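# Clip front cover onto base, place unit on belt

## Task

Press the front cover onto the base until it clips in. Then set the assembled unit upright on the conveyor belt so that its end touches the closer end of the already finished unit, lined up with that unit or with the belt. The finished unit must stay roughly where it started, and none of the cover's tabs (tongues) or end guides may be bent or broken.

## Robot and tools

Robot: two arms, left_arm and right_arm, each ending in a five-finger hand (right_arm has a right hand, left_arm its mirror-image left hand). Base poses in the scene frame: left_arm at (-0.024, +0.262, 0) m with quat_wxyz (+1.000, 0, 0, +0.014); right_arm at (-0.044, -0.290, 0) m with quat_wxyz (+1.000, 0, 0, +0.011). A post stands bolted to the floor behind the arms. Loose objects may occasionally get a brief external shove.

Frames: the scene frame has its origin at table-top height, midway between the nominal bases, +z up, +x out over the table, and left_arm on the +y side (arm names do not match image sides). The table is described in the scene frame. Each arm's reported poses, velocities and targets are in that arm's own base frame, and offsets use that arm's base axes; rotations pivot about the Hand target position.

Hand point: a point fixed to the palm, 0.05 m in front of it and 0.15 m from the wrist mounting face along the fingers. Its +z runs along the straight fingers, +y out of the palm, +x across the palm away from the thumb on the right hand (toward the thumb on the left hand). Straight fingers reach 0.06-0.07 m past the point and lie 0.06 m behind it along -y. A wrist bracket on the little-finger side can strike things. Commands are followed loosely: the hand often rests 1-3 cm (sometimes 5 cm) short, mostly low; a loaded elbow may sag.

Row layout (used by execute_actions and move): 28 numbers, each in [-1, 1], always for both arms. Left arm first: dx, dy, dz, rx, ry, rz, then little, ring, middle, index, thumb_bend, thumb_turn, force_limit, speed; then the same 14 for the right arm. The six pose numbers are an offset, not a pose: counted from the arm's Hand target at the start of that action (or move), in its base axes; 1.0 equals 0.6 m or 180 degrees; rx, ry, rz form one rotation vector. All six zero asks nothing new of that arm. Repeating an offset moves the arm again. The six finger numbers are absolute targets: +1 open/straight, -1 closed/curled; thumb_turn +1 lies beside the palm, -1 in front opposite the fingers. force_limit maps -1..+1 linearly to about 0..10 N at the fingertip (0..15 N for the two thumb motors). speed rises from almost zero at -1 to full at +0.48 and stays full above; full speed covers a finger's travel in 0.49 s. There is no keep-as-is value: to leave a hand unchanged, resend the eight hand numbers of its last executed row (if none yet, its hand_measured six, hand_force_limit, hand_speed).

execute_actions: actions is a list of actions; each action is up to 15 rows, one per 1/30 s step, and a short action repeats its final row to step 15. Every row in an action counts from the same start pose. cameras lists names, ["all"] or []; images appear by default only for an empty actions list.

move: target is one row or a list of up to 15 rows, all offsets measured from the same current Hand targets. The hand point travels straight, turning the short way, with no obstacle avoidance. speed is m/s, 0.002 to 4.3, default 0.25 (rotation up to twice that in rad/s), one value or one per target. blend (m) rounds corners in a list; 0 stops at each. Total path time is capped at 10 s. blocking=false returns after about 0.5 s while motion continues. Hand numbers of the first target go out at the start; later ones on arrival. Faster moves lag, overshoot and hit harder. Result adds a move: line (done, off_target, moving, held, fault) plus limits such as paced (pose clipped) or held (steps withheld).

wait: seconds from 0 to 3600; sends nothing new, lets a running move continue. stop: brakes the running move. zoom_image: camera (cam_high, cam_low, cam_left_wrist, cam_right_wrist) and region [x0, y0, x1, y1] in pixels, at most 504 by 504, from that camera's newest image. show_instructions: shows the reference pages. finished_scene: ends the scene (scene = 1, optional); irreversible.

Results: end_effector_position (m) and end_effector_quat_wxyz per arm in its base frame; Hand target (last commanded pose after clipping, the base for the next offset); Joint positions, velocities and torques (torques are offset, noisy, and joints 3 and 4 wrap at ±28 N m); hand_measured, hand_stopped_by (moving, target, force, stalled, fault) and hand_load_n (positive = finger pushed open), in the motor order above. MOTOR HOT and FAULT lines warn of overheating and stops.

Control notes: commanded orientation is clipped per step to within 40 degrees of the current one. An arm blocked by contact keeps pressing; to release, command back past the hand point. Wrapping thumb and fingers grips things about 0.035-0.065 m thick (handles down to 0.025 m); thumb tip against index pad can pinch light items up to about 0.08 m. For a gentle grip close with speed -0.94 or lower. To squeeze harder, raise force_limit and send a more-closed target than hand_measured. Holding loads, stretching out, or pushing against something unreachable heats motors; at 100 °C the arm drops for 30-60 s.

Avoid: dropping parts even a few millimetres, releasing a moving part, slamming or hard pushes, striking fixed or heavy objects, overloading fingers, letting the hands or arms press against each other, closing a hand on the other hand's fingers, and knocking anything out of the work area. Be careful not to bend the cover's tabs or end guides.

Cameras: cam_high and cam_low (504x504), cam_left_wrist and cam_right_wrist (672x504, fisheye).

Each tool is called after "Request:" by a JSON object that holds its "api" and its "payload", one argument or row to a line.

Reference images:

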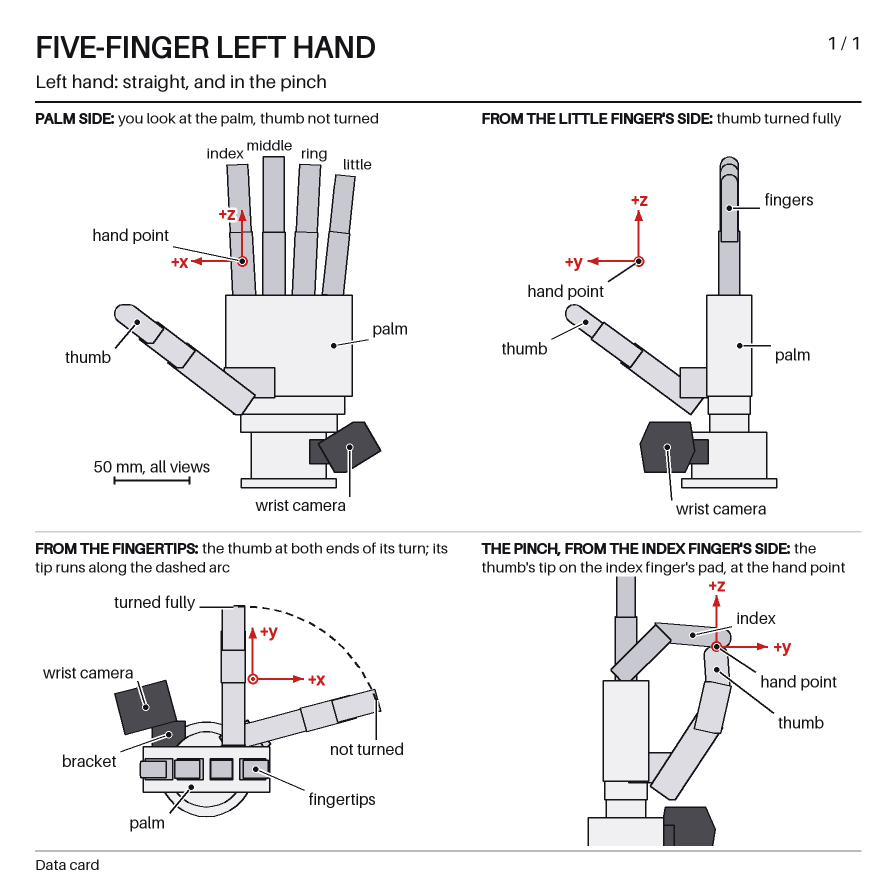

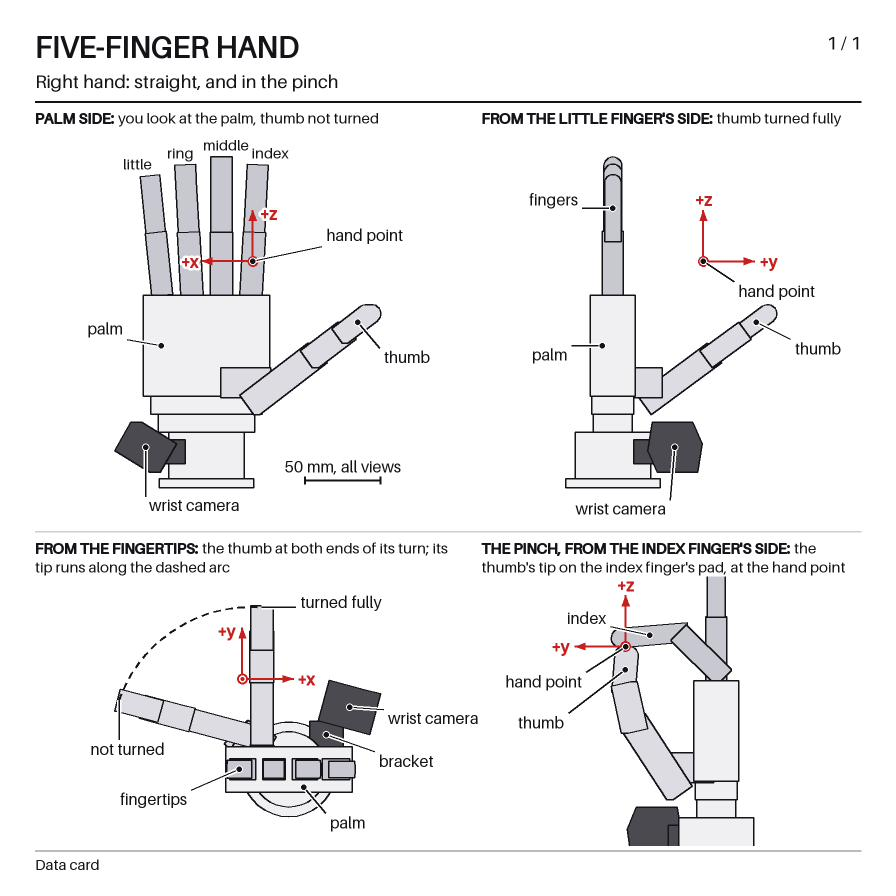

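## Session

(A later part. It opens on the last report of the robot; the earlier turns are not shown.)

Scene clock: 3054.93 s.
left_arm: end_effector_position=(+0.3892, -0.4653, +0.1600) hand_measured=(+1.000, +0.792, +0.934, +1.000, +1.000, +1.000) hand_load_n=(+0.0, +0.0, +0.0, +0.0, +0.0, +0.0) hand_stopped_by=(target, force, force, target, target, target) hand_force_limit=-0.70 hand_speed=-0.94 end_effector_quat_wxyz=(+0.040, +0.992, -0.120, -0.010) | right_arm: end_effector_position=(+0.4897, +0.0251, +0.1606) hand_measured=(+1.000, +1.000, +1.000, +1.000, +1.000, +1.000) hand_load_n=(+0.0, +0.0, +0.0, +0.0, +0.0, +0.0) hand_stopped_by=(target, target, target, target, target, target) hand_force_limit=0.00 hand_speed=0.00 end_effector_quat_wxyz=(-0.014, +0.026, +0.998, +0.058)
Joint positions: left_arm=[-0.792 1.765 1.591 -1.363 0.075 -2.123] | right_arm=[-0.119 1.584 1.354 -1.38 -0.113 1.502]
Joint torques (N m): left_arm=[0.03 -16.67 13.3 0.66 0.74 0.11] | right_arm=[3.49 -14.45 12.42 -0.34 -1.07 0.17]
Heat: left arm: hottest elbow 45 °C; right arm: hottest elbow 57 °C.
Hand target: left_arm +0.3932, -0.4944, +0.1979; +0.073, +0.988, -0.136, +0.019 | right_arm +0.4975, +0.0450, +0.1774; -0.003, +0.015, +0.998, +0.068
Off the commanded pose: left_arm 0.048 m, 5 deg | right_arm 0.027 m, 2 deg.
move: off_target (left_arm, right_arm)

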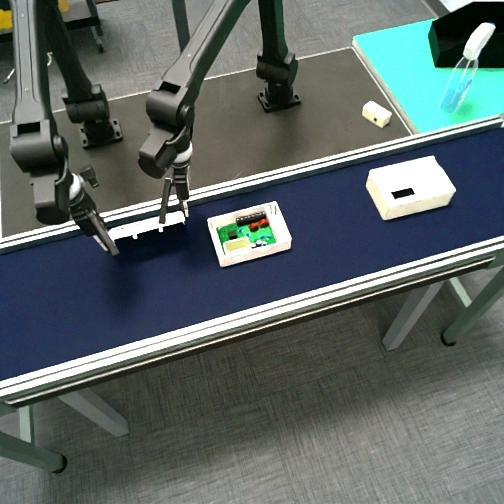

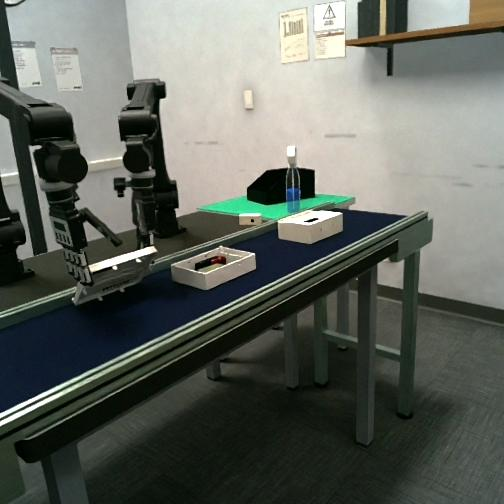

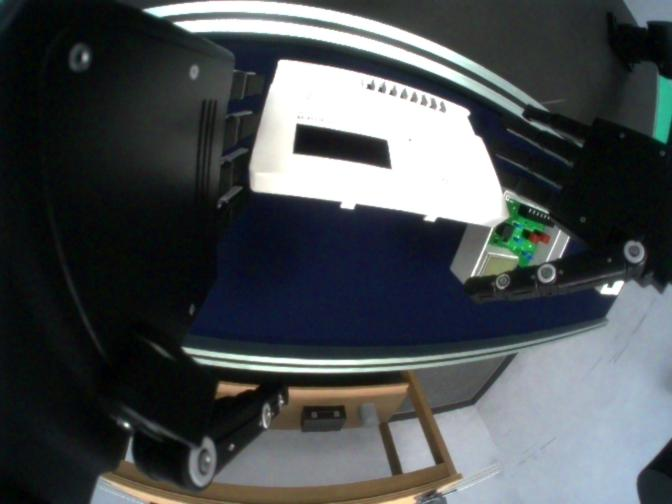

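Request:
{"api": "move", "payload": {
  "target": [
    [0.03,0,0,0,0,0,1,0.6,0.6,1,1,1,-0.7,-0.94,0.03,0,0,0,0,0,1,1,1,1,1,1,0,0],
    [0.03,0,-0.07,0,0,0,1,0.6,0.6,1,1,1,-0.7,-0.94,0.03,0,-0.06,0,0,0,1,1,1,1,1,1,0,0]
  ],
  "speed": 0.03,
  "cameras": ["cam_high","cam_low","cam_right_wrist"]
}}

Request:
{"api": "zoom_image", "payload": {
  "camera": "cam_low",
  "region": [50, 200, 210, 320]
}}

Scene clock: 3068.67 s.
left_arm: end_effector_position=(+0.4165, -0.4740, +0.1668) hand_measured=(+1.000, +0.792, +0.934, +1.000, +1.000, +1.000) hand_load_n=(+0.0, +0.0, +0.0, +0.0, +0.0, +0.0) hand_stopped_by=(target, force, force, target, target, target) hand_force_limit=-0.70 hand_speed=-0.94 end_effector_quat_wxyz=(+0.055, +0.992, -0.114, +0.020) | right_arm: end_effector_position=(+0.5210, +0.0187, +0.1647) hand_measured=(+1.000, +1.000, +1.000, +1.000, +1.000, +1.000) hand_load_n=(+0.0, +0.0, +0.0, +0.0, +0.0, +0.0) hand_stopped_by=(target, target, target, target, target, target) hand_force_limit=0.00 hand_speed=0.00 end_effector_quat_wxyz=(+0.025, +0.024, +0.998, +0.047)
Joint positions: left_arm=[-0.774 1.784 1.624 -1.311 0.063 -2.118] | right_arm=[-0.119 1.611 1.395 -1.315 -0.099 1.502]
Joint torques (N m): left_arm=[0.38 -14.1 7.91 2.35 1.28 0.28] | right_arm=[3.72 -12.1 7.69 0.43 -1.5 0.21]
Heat: left arm: hottest elbow 47 °C; right arm: hottest elbow 57 °C.
Hand target: left_arm +0.4112, -0.4946, +0.1562; +0.073, +0.988, -0.136, +0.019 | right_arm +0.5155, +0.0450, +0.1414; -0.003, +0.015, +0.998, +0.068
Off the commanded pose: left_arm 0.024 m, 3 deg | right_arm 0.036 m, 4 deg.
move: off_target (left_arm, right_arm)

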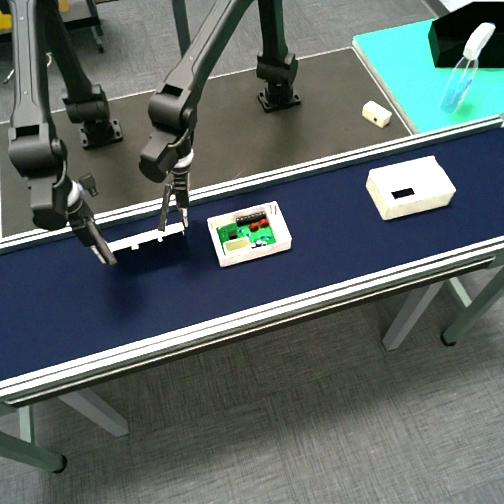

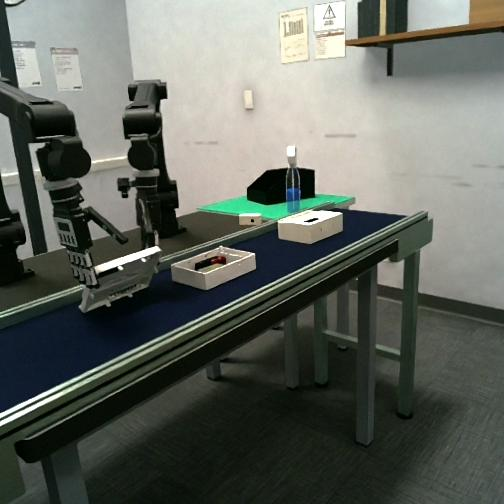

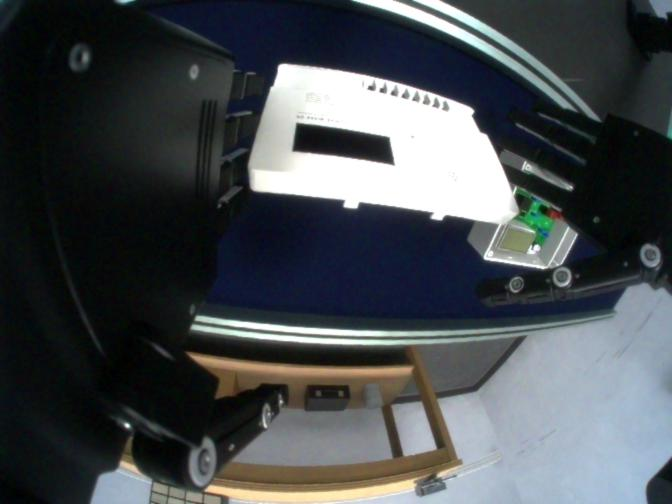

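Scaled by 3.150.

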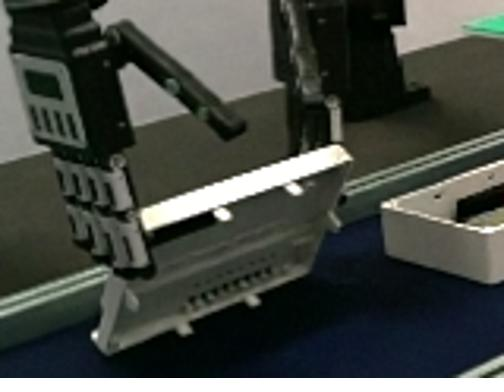

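Request:
{"api": "move", "payload": {
  "target": [
    [0,0,-0.05,0,0,0,1,0.6,0.6,1,1,1,-0.7,-0.94,0,0,-0.03,0,0,0,1,1,1,1,1,1,0,0]
  ],
  "speed": 0.04,
  "cameras": ["cam_low","cam_right_wrist"]
}}

Request:
{"api": "zoom_image", "payload": {
  "camera": "cam_low",
  "region": [50, 200, 210, 320]
}}

Scene clock: 3119.57 s.
left_arm: end_effector_position=(+0.4148, -0.4738, +0.1231) hand_measured=(+1.000, +0.792, +0.934, +1.000, +1.000, +1.000) hand_load_n=(+0.0, +0.0, +0.0, +0.0, -0.5, +0.0) hand_stopped_by=(target, force, force, target, target, target) hand_force_limit=-0.70 hand_speed=-0.94 end_effector_quat_wxyz=(+0.051, +0.992, -0.114, +0.009) | right_arm: end_effector_position=(+0.5183, +0.0197, +0.1346) hand_measured=(+1.000, +1.000, +1.000, +1.000, +1.000, +1.000) hand_load_n=(+0.0, +0.0, +0.5, +0.0, +0.0, +0.0) hand_stopped_by=(target, target, target, target, target, target) hand_force_limit=0.00 hand_speed=0.00 end_effector_quat_wxyz=(+0.011, +0.027, +0.998, +0.051)
Joint positions: left_arm=[-0.773 1.819 1.561 -1.236 0.07 -2.118] | right_arm=[-0.119 1.64 1.352 -1.27 -0.103 1.507]
Joint torques (N m): left_arm=[0.38 -15.15 8.42 2.18 1.01 0.29] | right_arm=[3.72 -13.92 8.54 0.47 -1.37 0.18]
Heat: left arm: hottest elbow 42 °C; right arm: hottest elbow 55 °C.
Hand target: left_arm +0.4112, -0.4945, +0.1260; +0.073, +0.988, -0.136, +0.019 | right_arm +0.5155, +0.0450, +0.1234; -0.003, +0.015, +0.998, +0.068
Off the commanded pose: left_arm 0.021 m, 4 deg | right_arm 0.028 m, 3 deg.
move: off_target (left_arm, right_arm)

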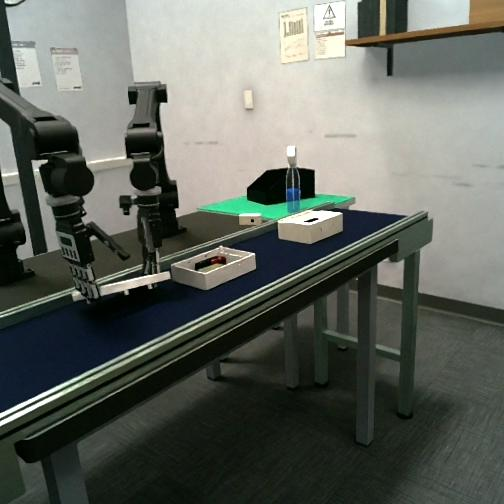

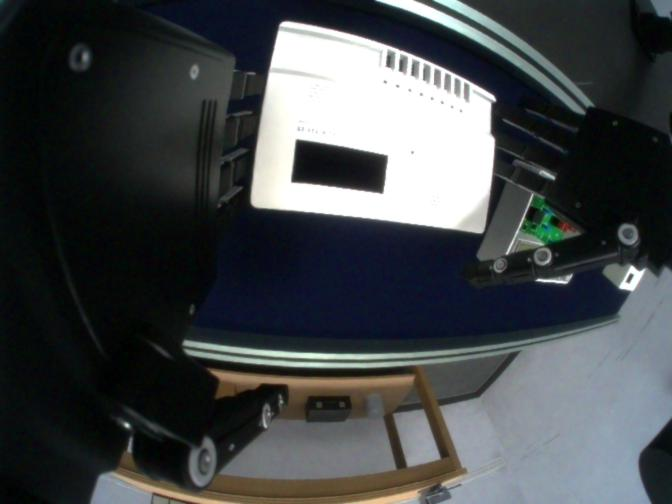

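Scaled by 3.150.

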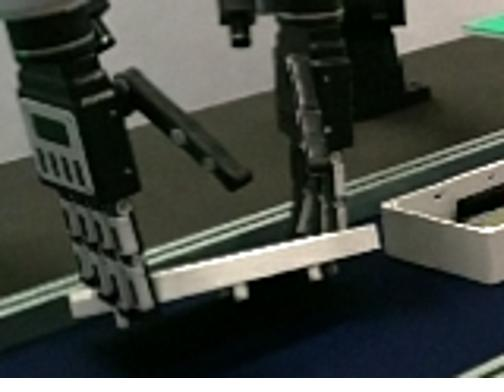

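Request:
{"api": "move", "payload": {
  "target": [
    [0,0,-0.04,0,0,0,1,0.6,0.6,1,1,1,-0.7,-0.94,0,0,-0.055,0,0,0,1,1,1,1,1,1,0,0]
  ],
  "speed": 0.04,
  "cameras": ["cam_high","cam_right_wrist","cam_left_wrist"]
}}

Request:
{"api": "zoom_image", "payload": {
  "camera": "cam_high",
  "region": [100, 180, 220, 280]
}}

Scene clock: 3127.37 s.
left_arm: end_effector_position=(+0.4150, -0.4750, +0.1108) hand_measured=(+1.000, +0.792, +0.934, +1.000, +1.000, +1.000) hand_load_n=(+0.0, +3.0, +0.0, +0.0, +0.0, +0.0) hand_stopped_by=(target, force, force, target, target, target) hand_force_limit=-0.70 hand_speed=-0.94 end_effector_quat_wxyz=(+0.056, +0.991, -0.120, +0.016) | right_arm: end_effector_position=(+0.5228, +0.0182, +0.1076) hand_measured=(+1.000, +1.000, +1.000, +1.000, +1.000, +1.000) hand_load_n=(+0.0, +0.0, +0.0, +0.0, +0.0, +0.0) hand_stopped_by=(target, target, target, target, target, target) hand_force_limit=0.00 hand_speed=0.00 end_effector_quat_wxyz=(+0.020, +0.027, +0.998, +0.047)
Joint positions: left_arm=[-0.773 1.822 1.527 -1.183 0.07 -2.105] | right_arm=[-0.119 1.663 1.305 -1.183 -0.098 1.507]
Joint torques (N m): left_arm=[0.26 -14.21 7.88 2.41 1.02 0.14] | right_arm=[3.66 -13.22 7.76 0.31 -1.55 0.16]
Heat: left arm: hottest elbow 42 °C; right arm: hottest elbow 55 °C.
Hand target: left_arm +0.4112, -0.4945, +0.1019; +0.073, +0.988, -0.136, +0.019 | right_arm +0.5155, +0.0450, +0.0905; -0.003, +0.015, +0.998, +0.068
Off the commanded pose: left_arm 0.022 m, 3 deg | right_arm 0.033 m, 4 deg.
move: off_target (left_arm, right_arm)
Images, in order (width x height): cam_high 504x504, cam_left_wrist 672x504, cam_right_wrist 672x504.

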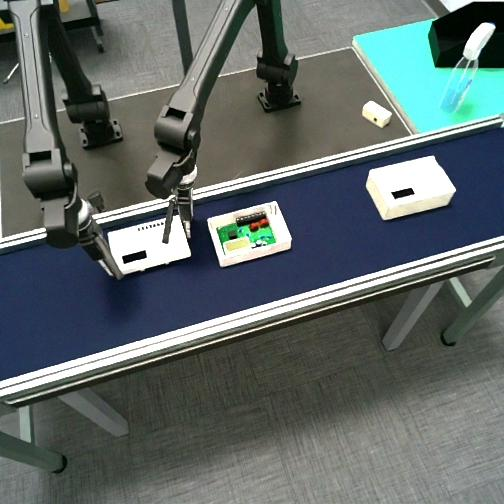

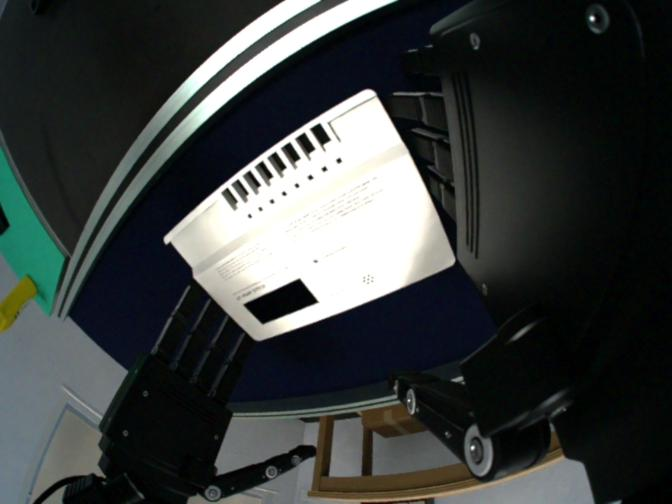

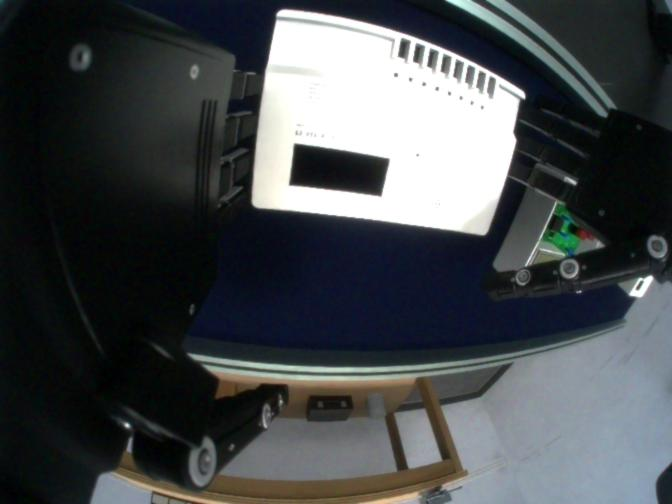

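Scaled by 4.200.

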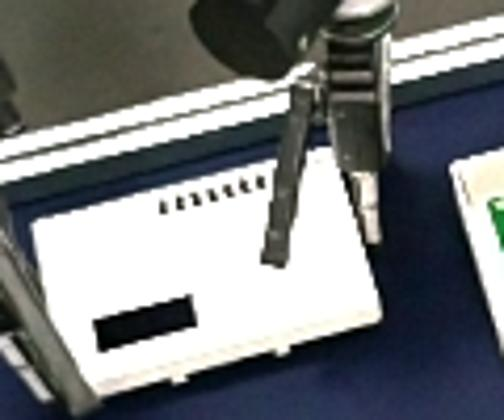

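Request:
{"api": "move", "payload": {
  "target": [
    [0,0.05,0,0,0,0,1,1,1,1,1,1,-0.7,-0.5,0,-0.05,0.015,0,0,0,1,1,1,1,1,1,0,0],
    [0.075,0.05,0,0,0,0,1,1,1,1,1,1,-0.7,-0.5,-0.025,-0.055,0.015,0,0,0,1,1,1,1,1,1,0,0]
  ],
  "speed": 0.06,
  "cameras": ["cam_high","cam_right_wrist","cam_left_wrist"]
}}

Request:
{"api": "zoom_image", "payload": {
  "camera": "cam_high",
  "region": [100, 180, 220, 280]
}}

Scene clock: 3154.43 s.
left_arm: end_effector_position=(+0.4250, -0.4653, +0.1084) hand_measured=(+1.000, +1.000, +1.000, +1.000, +1.000, +1.000) hand_load_n=(+0.0, +0.0, -3.0, +0.0, +0.0, +0.0) hand_stopped_by=(target, target, target, target, target, target) hand_force_limit=-0.70 hand_speed=-0.50 end_effector_quat_wxyz=(+0.074, +0.986, -0.147, +0.007) | right_arm: end_effector_position=(+0.5068, +0.0122, +0.1005) hand_measured=(+1.000, +1.000, +1.000, +1.000, +1.000, +1.000) hand_load_n=(+0.0, +0.0, +0.0, +0.0, +0.0, +0.0) hand_stopped_by=(target, target, target, target, target, target) hand_force_limit=0.00 hand_speed=0.00 end_effector_quat_wxyz=(+0.001, +0.020, +0.998, +0.062)
Joint positions: left_arm=[-0.729 1.831 1.526 -1.173 0.116 -2.01] | right_arm=[-0.147 1.663 1.283 -1.205 -0.124 1.463]
Joint torques (N m): left_arm=[3.66 -12.57 11.58 1.02 -0.35 0.13] | right_arm=[-0.03 -15.74 8.03 0.17 -0.59 -0.13]
Heat: left arm: hottest elbow 42 °C; right arm: hottest elbow 54 °C.
Hand target: left_arm +0.4562, -0.4646, +0.1019; +0.073, +0.988, -0.136, +0.019 | right_arm +0.5006, +0.0119, +0.0994; -0.003, +0.015, +0.998, +0.068
Off the commanded pose: left_arm 0.032 m, 2 deg | right_arm 0.006 m, 1 deg.
move: off_target (left_arm)
Images, in order (width x height): cam_high 504x504, cam_left_wrist 672x504, cam_right_wrist 672x504.

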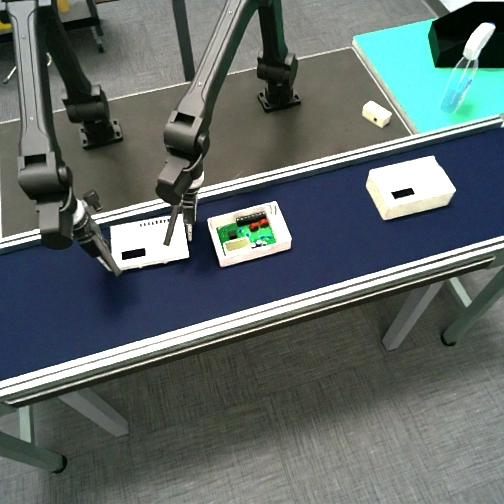

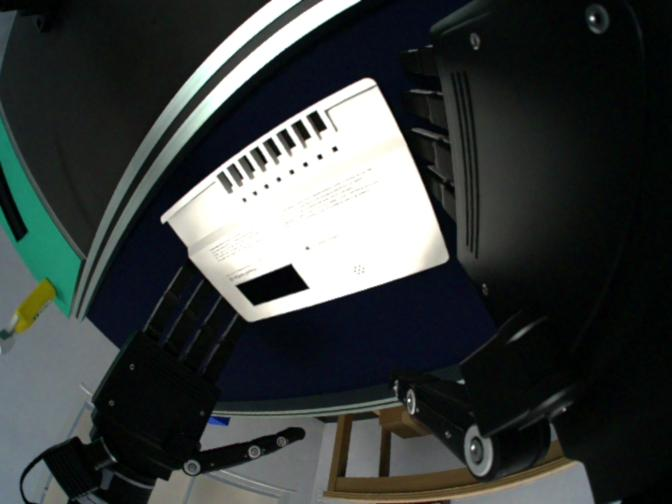

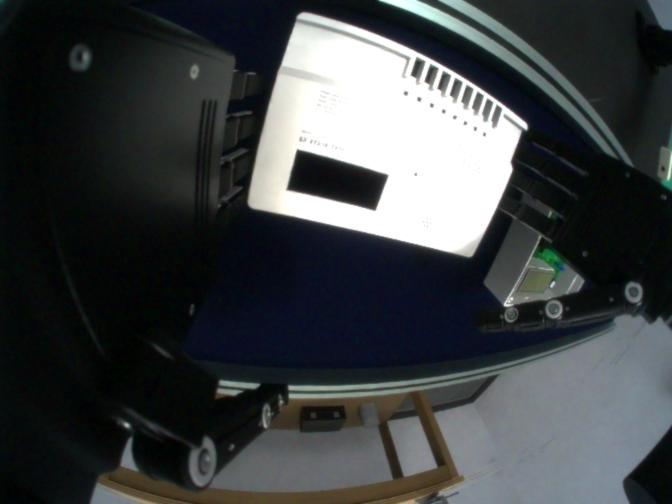

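Scaled by 4.200.

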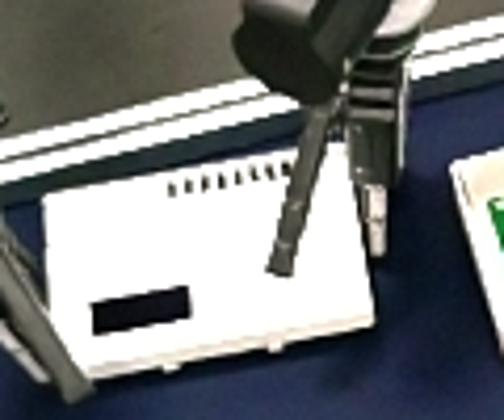

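Request:
{"api": "move", "payload": {
  "target": [
    [0,0.01,0.01,0,0,0,1,1,1,1,1,1,-0.7,-0.5,0,-0.04,0,0,0,0,1,1,1,1,1,1,0,0],
    [0.01,0.01,0.01,0,0,0,1,1,1,1,1,1,-0.7,-0.5,-0.045,-0.04,0,0,0,0,1,1,1,1,1,1,0,0]
  ],
  "speed": 0.08,
  "cameras": ["cam_high","cam_right_wrist","cam_left_wrist"]
}}

Request:
{"api": "zoom_image", "payload": {
  "camera": "cam_high",
  "region": [100, 180, 220, 280]
}}

Scene clock: 3177.57 s.
left_arm: end_effector_position=(+0.4382, -0.4598, +0.1097) hand_measured=(+1.000, +1.000, +1.000, +1.000, +1.000, +1.000) hand_load_n=(+0.0, +0.0, -1.0, +0.0, +0.0, +0.0) hand_stopped_by=(target, target, target, target, target, target) hand_force_limit=-0.70 hand_speed=-0.50 end_effector_quat_wxyz=(+0.074, +0.987, -0.144, +0.011) | right_arm: end_effector_position=(+0.4753, -0.0054, +0.1008) hand_measured=(+1.000, +1.000, +1.000, +1.000, +1.000, +1.000) hand_load_n=(+0.0, +0.0, +0.0, +0.0, +0.0, +0.0) hand_stopped_by=(target, target, target, target, target, target) hand_force_limit=0.00 hand_speed=0.00 end_effector_quat_wxyz=(-0.005, +0.014, +0.998, +0.068)
Joint positions: left_arm=[-0.708 1.841 1.543 -1.174 0.113 -1.994] | right_arm=[-0.2 1.607 1.212 -1.21 -0.132 1.396]
Joint torques (N m): left_arm=[3.25 -13.74 11.43 0.35 -0.17 0.11] | right_arm=[-0.79 -14.1 8.43 0.54 -0.25 -0.09]
Heat: left arm: hottest elbow 45 °C; right arm: hottest elbow 54 °C.
Hand target: left_arm +0.4621, -0.4587, +0.1081; +0.073, +0.988, -0.136, +0.019 | right_arm +0.4735, -0.0121, +0.0994; -0.003, +0.015, +0.998, +0.068
Off the commanded pose: left_arm 0.024 m, 1 deg | right_arm 0.007 m, 0 deg.
move: off_target (left_arm)
Images, in order (width x height): cam_high 504x504, cam_left_wrist 672x504, cam_right_wrist 672x504.

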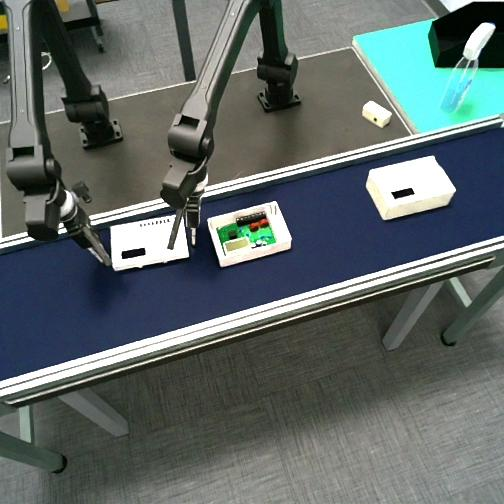

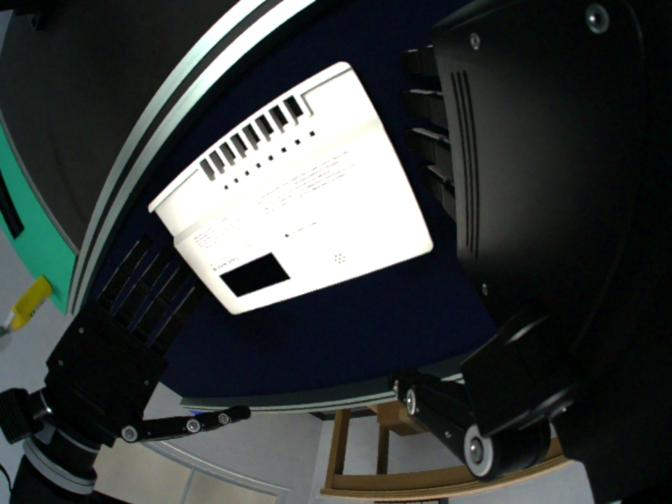

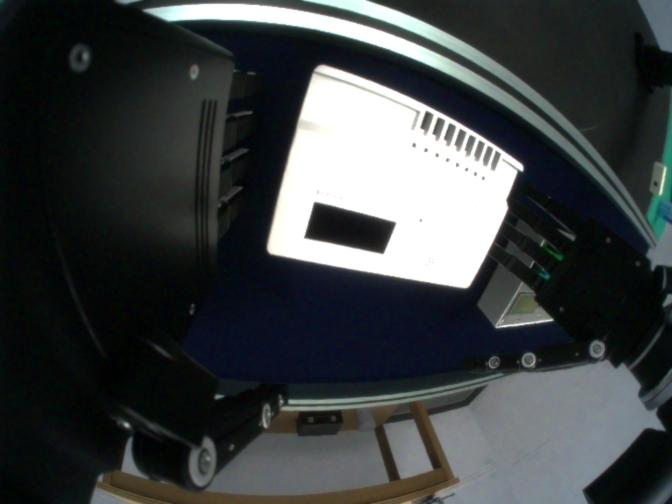

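Scaled by 4.200.

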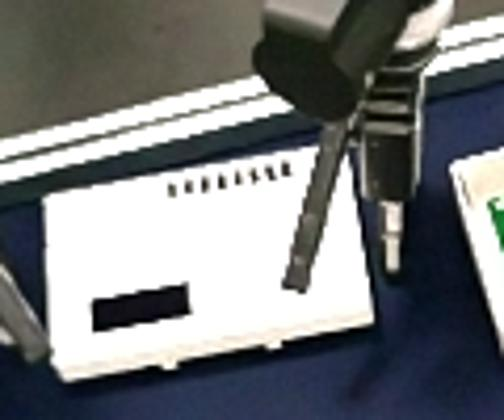

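Request:
{"api": "move", "payload": {
  "target": [
    [0.03,0.01,0.0,0,0,0,1,1,1,1,1,1,-0.7,-0.5,0.012,0.0,0,0,0,0,1,1,1,1,1,1,0,0],
    [0.03,0.01,0.0,0,0,0,1,1,1,1,1,1,-0.7,-0.5,0.012,0.055,0,0,0,0,1,1,1,1,1,1,0,0]
  ],
  "speed": 0.06,
  "cameras": ["cam_high","cam_right_wrist","cam_left_wrist"]
}}

Request:
{"api": "zoom_image", "payload": {
  "camera": "cam_high",
  "region": [100, 180, 220, 280]
}}

Scene clock: 3198.77 s.
left_arm: end_effector_position=(+0.4601, -0.4550, +0.1102) hand_measured=(+1.000, +1.000, +1.000, +1.000, +1.000, +1.000) hand_load_n=(+0.0, +0.0, -1.0, +0.0, +0.0, +0.0) hand_stopped_by=(target, target, target, target, target, target) hand_force_limit=-0.70 hand_speed=-0.50 end_effector_quat_wxyz=(+0.075, +0.987, -0.143, +0.015) | right_arm: end_effector_position=(+0.4793, +0.0160, +0.1007) hand_measured=(+1.000, +1.000, +1.000, +1.000, +1.000, +1.000) hand_load_n=(+0.0, +0.0, +0.0, +0.0, +0.0, +0.0) hand_stopped_by=(target, target, target, target, target, target) hand_force_limit=0.00 hand_speed=0.00 end_effector_quat_wxyz=(-0.005, +0.014, +0.998, +0.068)
Joint positions: left_arm=[-0.678 1.871 1.587 -1.184 0.113 -1.966] | right_arm=[-0.152 1.607 1.212 -1.205 -0.133 1.445]
Joint torques (N m): left_arm=[3.02 -14.39 11.22 0.05 -0.07 0.11] | right_arm=[1.44 -14.15 8.58 0.75 -0.28 0.21]
Heat: left arm: hottest elbow 46 °C; right arm: hottest elbow 54 °C.
Hand target: left_arm +0.4801, -0.4526, +0.1078; +0.073, +0.988, -0.136, +0.019 | right_arm +0.4807, +0.0209, +0.0994; -0.003, +0.015, +0.998, +0.068
Off the commanded pose: left_arm 0.020 m, 1 deg | right_arm 0.005 m, 0 deg.
move: off_target (left_arm)
Images, in order (width x height): cam_high 504x504, cam_left_wrist 672x504, cam_right_wrist 672x504.

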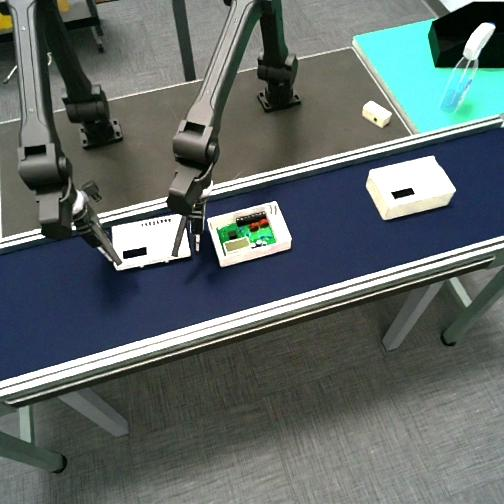

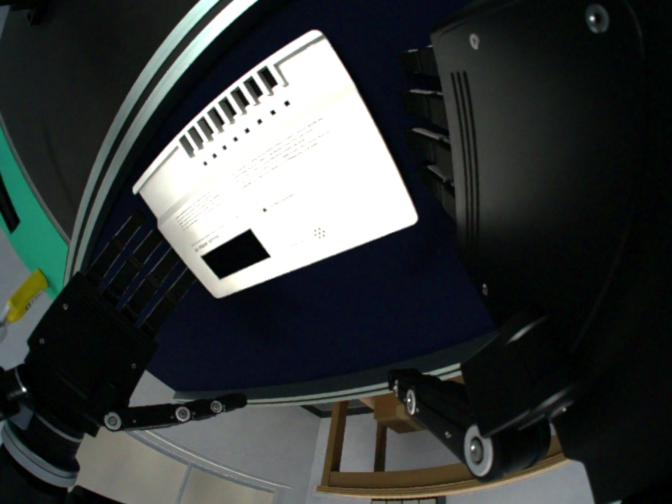

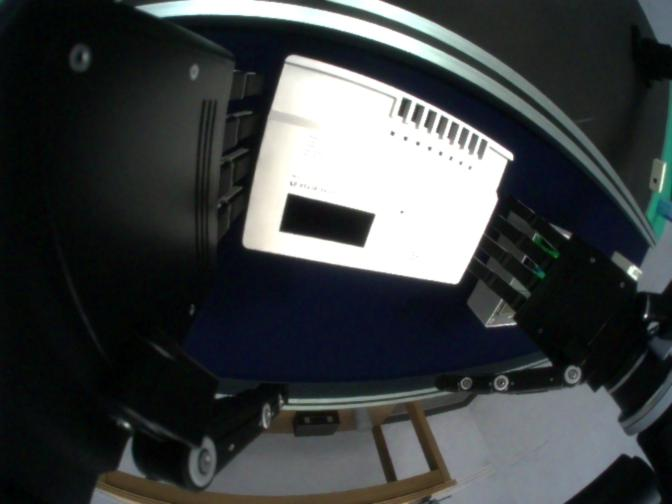

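Scaled by 4.200.

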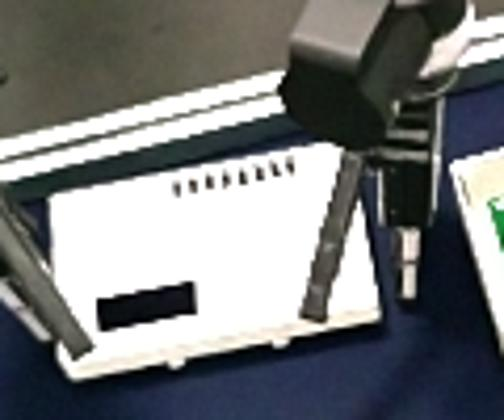

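Request:
{"api": "move", "payload": {
  "target": [
    [-0.025,0.0,0.0,0,0,0,1,1,1,1,1,1,-0.7,-0.5,0.0,0.03,0,0,0,0,1,1,1,1,1,1,0,0],
    [-0.025,-0.035,0.0,0,0,0,1,1,1,1,1,1,-0.7,-0.5,0.0,0.03,0,0,0,0,1,1,1,1,1,1,0,0]
  ],
  "speed": 0.05,
  "cameras": ["cam_high","cam_right_wrist","cam_left_wrist"]
}}

Request:
{"api": "zoom_image", "payload": {
  "camera": "cam_high",
  "region": [100, 180, 220, 280]
}}

Scene clock: 3211.20 s.
left_arm: end_effector_position=(+0.4606, -0.4566, +0.1102) hand_measured=(+1.000, +1.000, +1.000, +1.000, +1.000, +1.000) hand_load_n=(+0.0, +0.0, -1.0, +0.0, +0.0, +0.0) hand_stopped_by=(target, target, target, target, target, target) hand_force_limit=-0.70 hand_speed=-0.50 end_effector_quat_wxyz=(+0.072, +0.989, -0.131, +0.016) | right_arm: end_effector_position=(+0.4821, +0.0287, +0.1001) hand_measured=(+1.000, +1.000, +1.000, +1.000, +1.000, +1.000) hand_load_n=(+0.0, +0.0, +0.0, +0.0, -0.5, +0.0) hand_stopped_by=(target, target, target, target, target, target) hand_force_limit=0.00 hand_speed=0.00 end_effector_quat_wxyz=(-0.005, +0.020, +0.998, +0.065)
Joint positions: left_arm=[-0.684 1.871 1.59 -1.186 0.105 -1.998] | right_arm=[-0.121 1.606 1.209 -1.197 -0.129 1.489]
Joint torques (N m): left_arm=[0.5 -14.21 11.44 0.28 0.08 -0.02] | right_arm=[2.2 -14.56 8.12 0.75 -0.48 0.15]
Heat: left arm: hottest elbow 47 °C; right arm: hottest elbow 54 °C.
Hand target: left_arm +0.4651, -0.4736, +0.1080; +0.073, +0.988, -0.136, +0.019 | right_arm +0.4808, +0.0390, +0.0995; -0.003, +0.015, +0.998, +0.068
Off the commanded pose: left_arm 0.018 m, 1 deg | right_arm 0.010 m, 1 deg.
move: off_target (left_arm)
Images, in order (width x height): cam_high 504x504, cam_left_wrist 672x504, cam_right_wrist 672x504.

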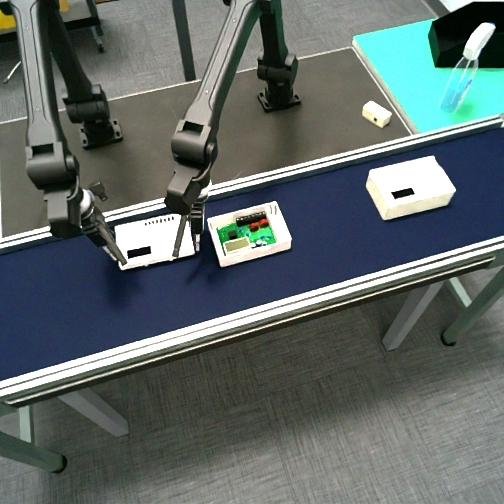

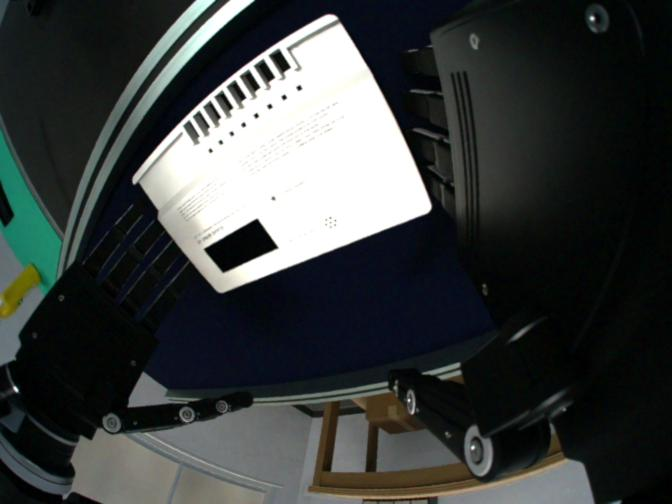

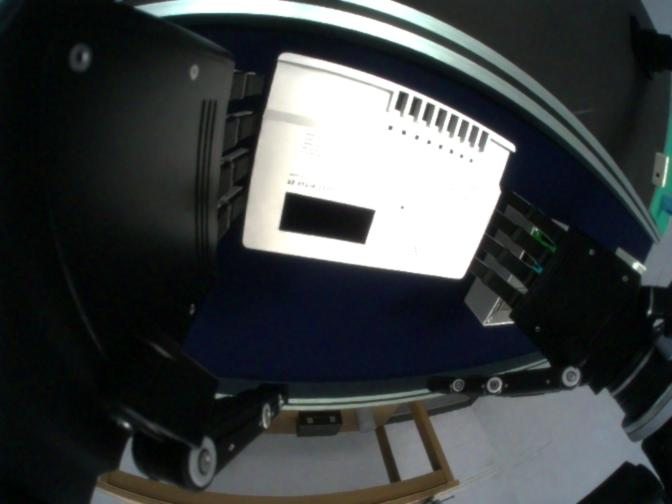

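Scaled by 4.200.

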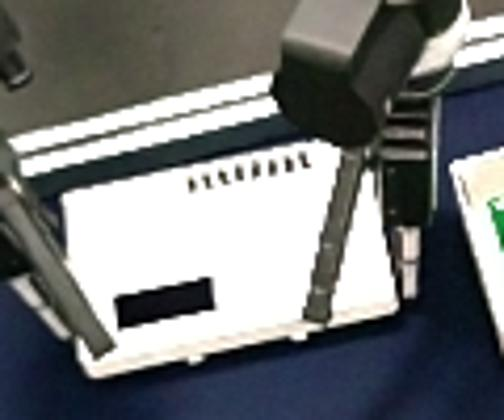

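Request:
{"api": "move", "payload": {
  "target": [
    [0,-0.015,0.0,0,0,0,1,1,1,1,1,1,-0.7,-0.5,0.0,0.02,0,0,0,0,1,1,1,1,1,1,0,0]
  ],
  "speed": 0.05,
  "cameras": ["cam_high","cam_right_wrist","cam_left_wrist"]
}}

Request:
{"api": "zoom_image", "payload": {
  "camera": "cam_high",
  "region": [100, 180, 220, 280]
}}

Scene clock: 3217.53 s.
left_arm: end_effector_position=(+0.4607, -0.4591, +0.1096) hand_measured=(+1.000, +1.000, +1.000, +1.000, +1.000, +1.000) hand_load_n=(+0.0, +0.0, -1.5, +0.0, +0.0, +0.0) hand_stopped_by=(target, target, target, target, target, target) hand_force_limit=-0.70 hand_speed=-0.50 end_effector_quat_wxyz=(+0.067, +0.990, -0.125, +0.012) | right_arm: end_effector_position=(+0.4822, +0.0309, +0.0995) hand_measured=(+1.000, +1.000, +1.000, +1.000, +1.000, +1.000) hand_load_n=(+0.0, +0.0, +0.5, +0.0, +0.0, +0.0) hand_stopped_by=(target, target, target, target, target, target) hand_force_limit=0.00 hand_speed=0.00 end_effector_quat_wxyz=(-0.005, +0.029, +0.998, +0.060)
Joint positions: left_arm=[-0.69 1.881 1.606 -1.203 0.101 -2.014] | right_arm=[-0.111 1.601 1.204 -1.194 -0.12 1.518]
Joint torques (N m): left_arm=[-0.03 -14.15 11.82 0.72 0.19 0.03] | right_arm=[3.66 -14.39 8.13 0.77 -0.81 0.11]
Heat: left arm: hottest elbow 46 °C; right arm: hottest elbow 54 °C.
Hand target: left_arm +0.4652, -0.4825, +0.1080; +0.073, +0.988, -0.136, +0.019 | right_arm +0.4807, +0.0509, +0.0994; -0.003, +0.015, +0.998, +0.068
Off the commanded pose: left_arm 0.024 m, 2 deg | right_arm 0.020 m, 2 deg.
move: off_target (left_arm, right_arm)
Images, in order (width x height): cam_high 504x504, cam_left_wrist 672x504, cam_right_wrist 672x504.

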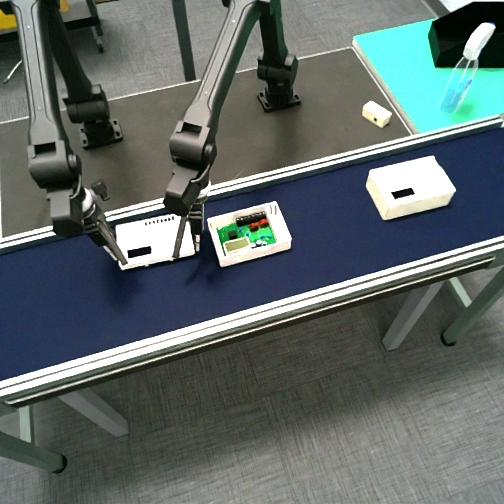

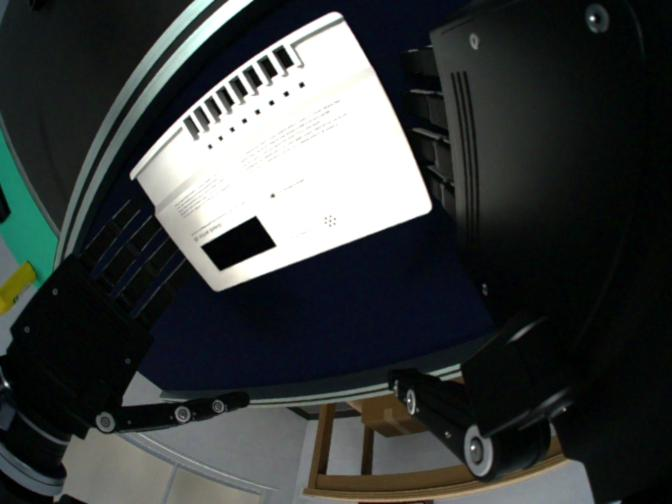

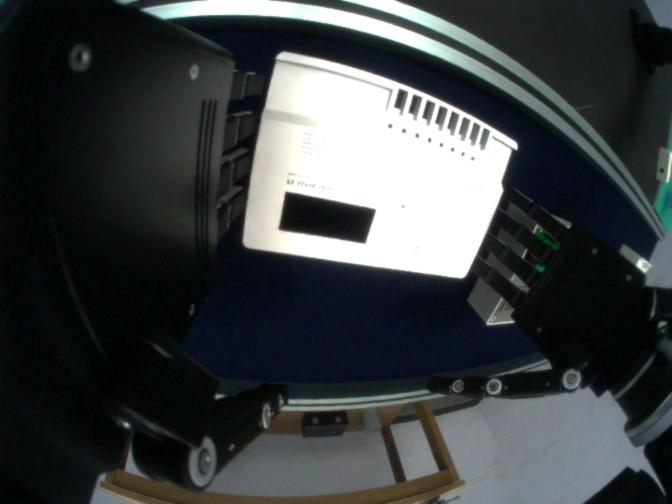

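Scaled by 4.200.

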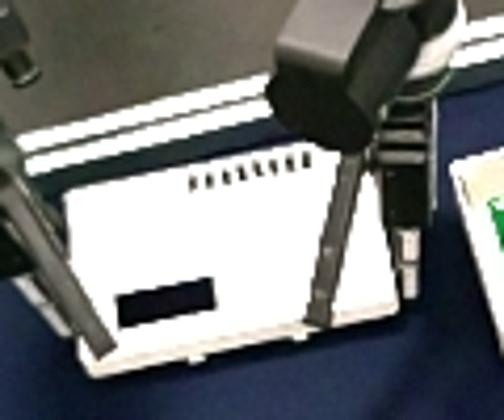

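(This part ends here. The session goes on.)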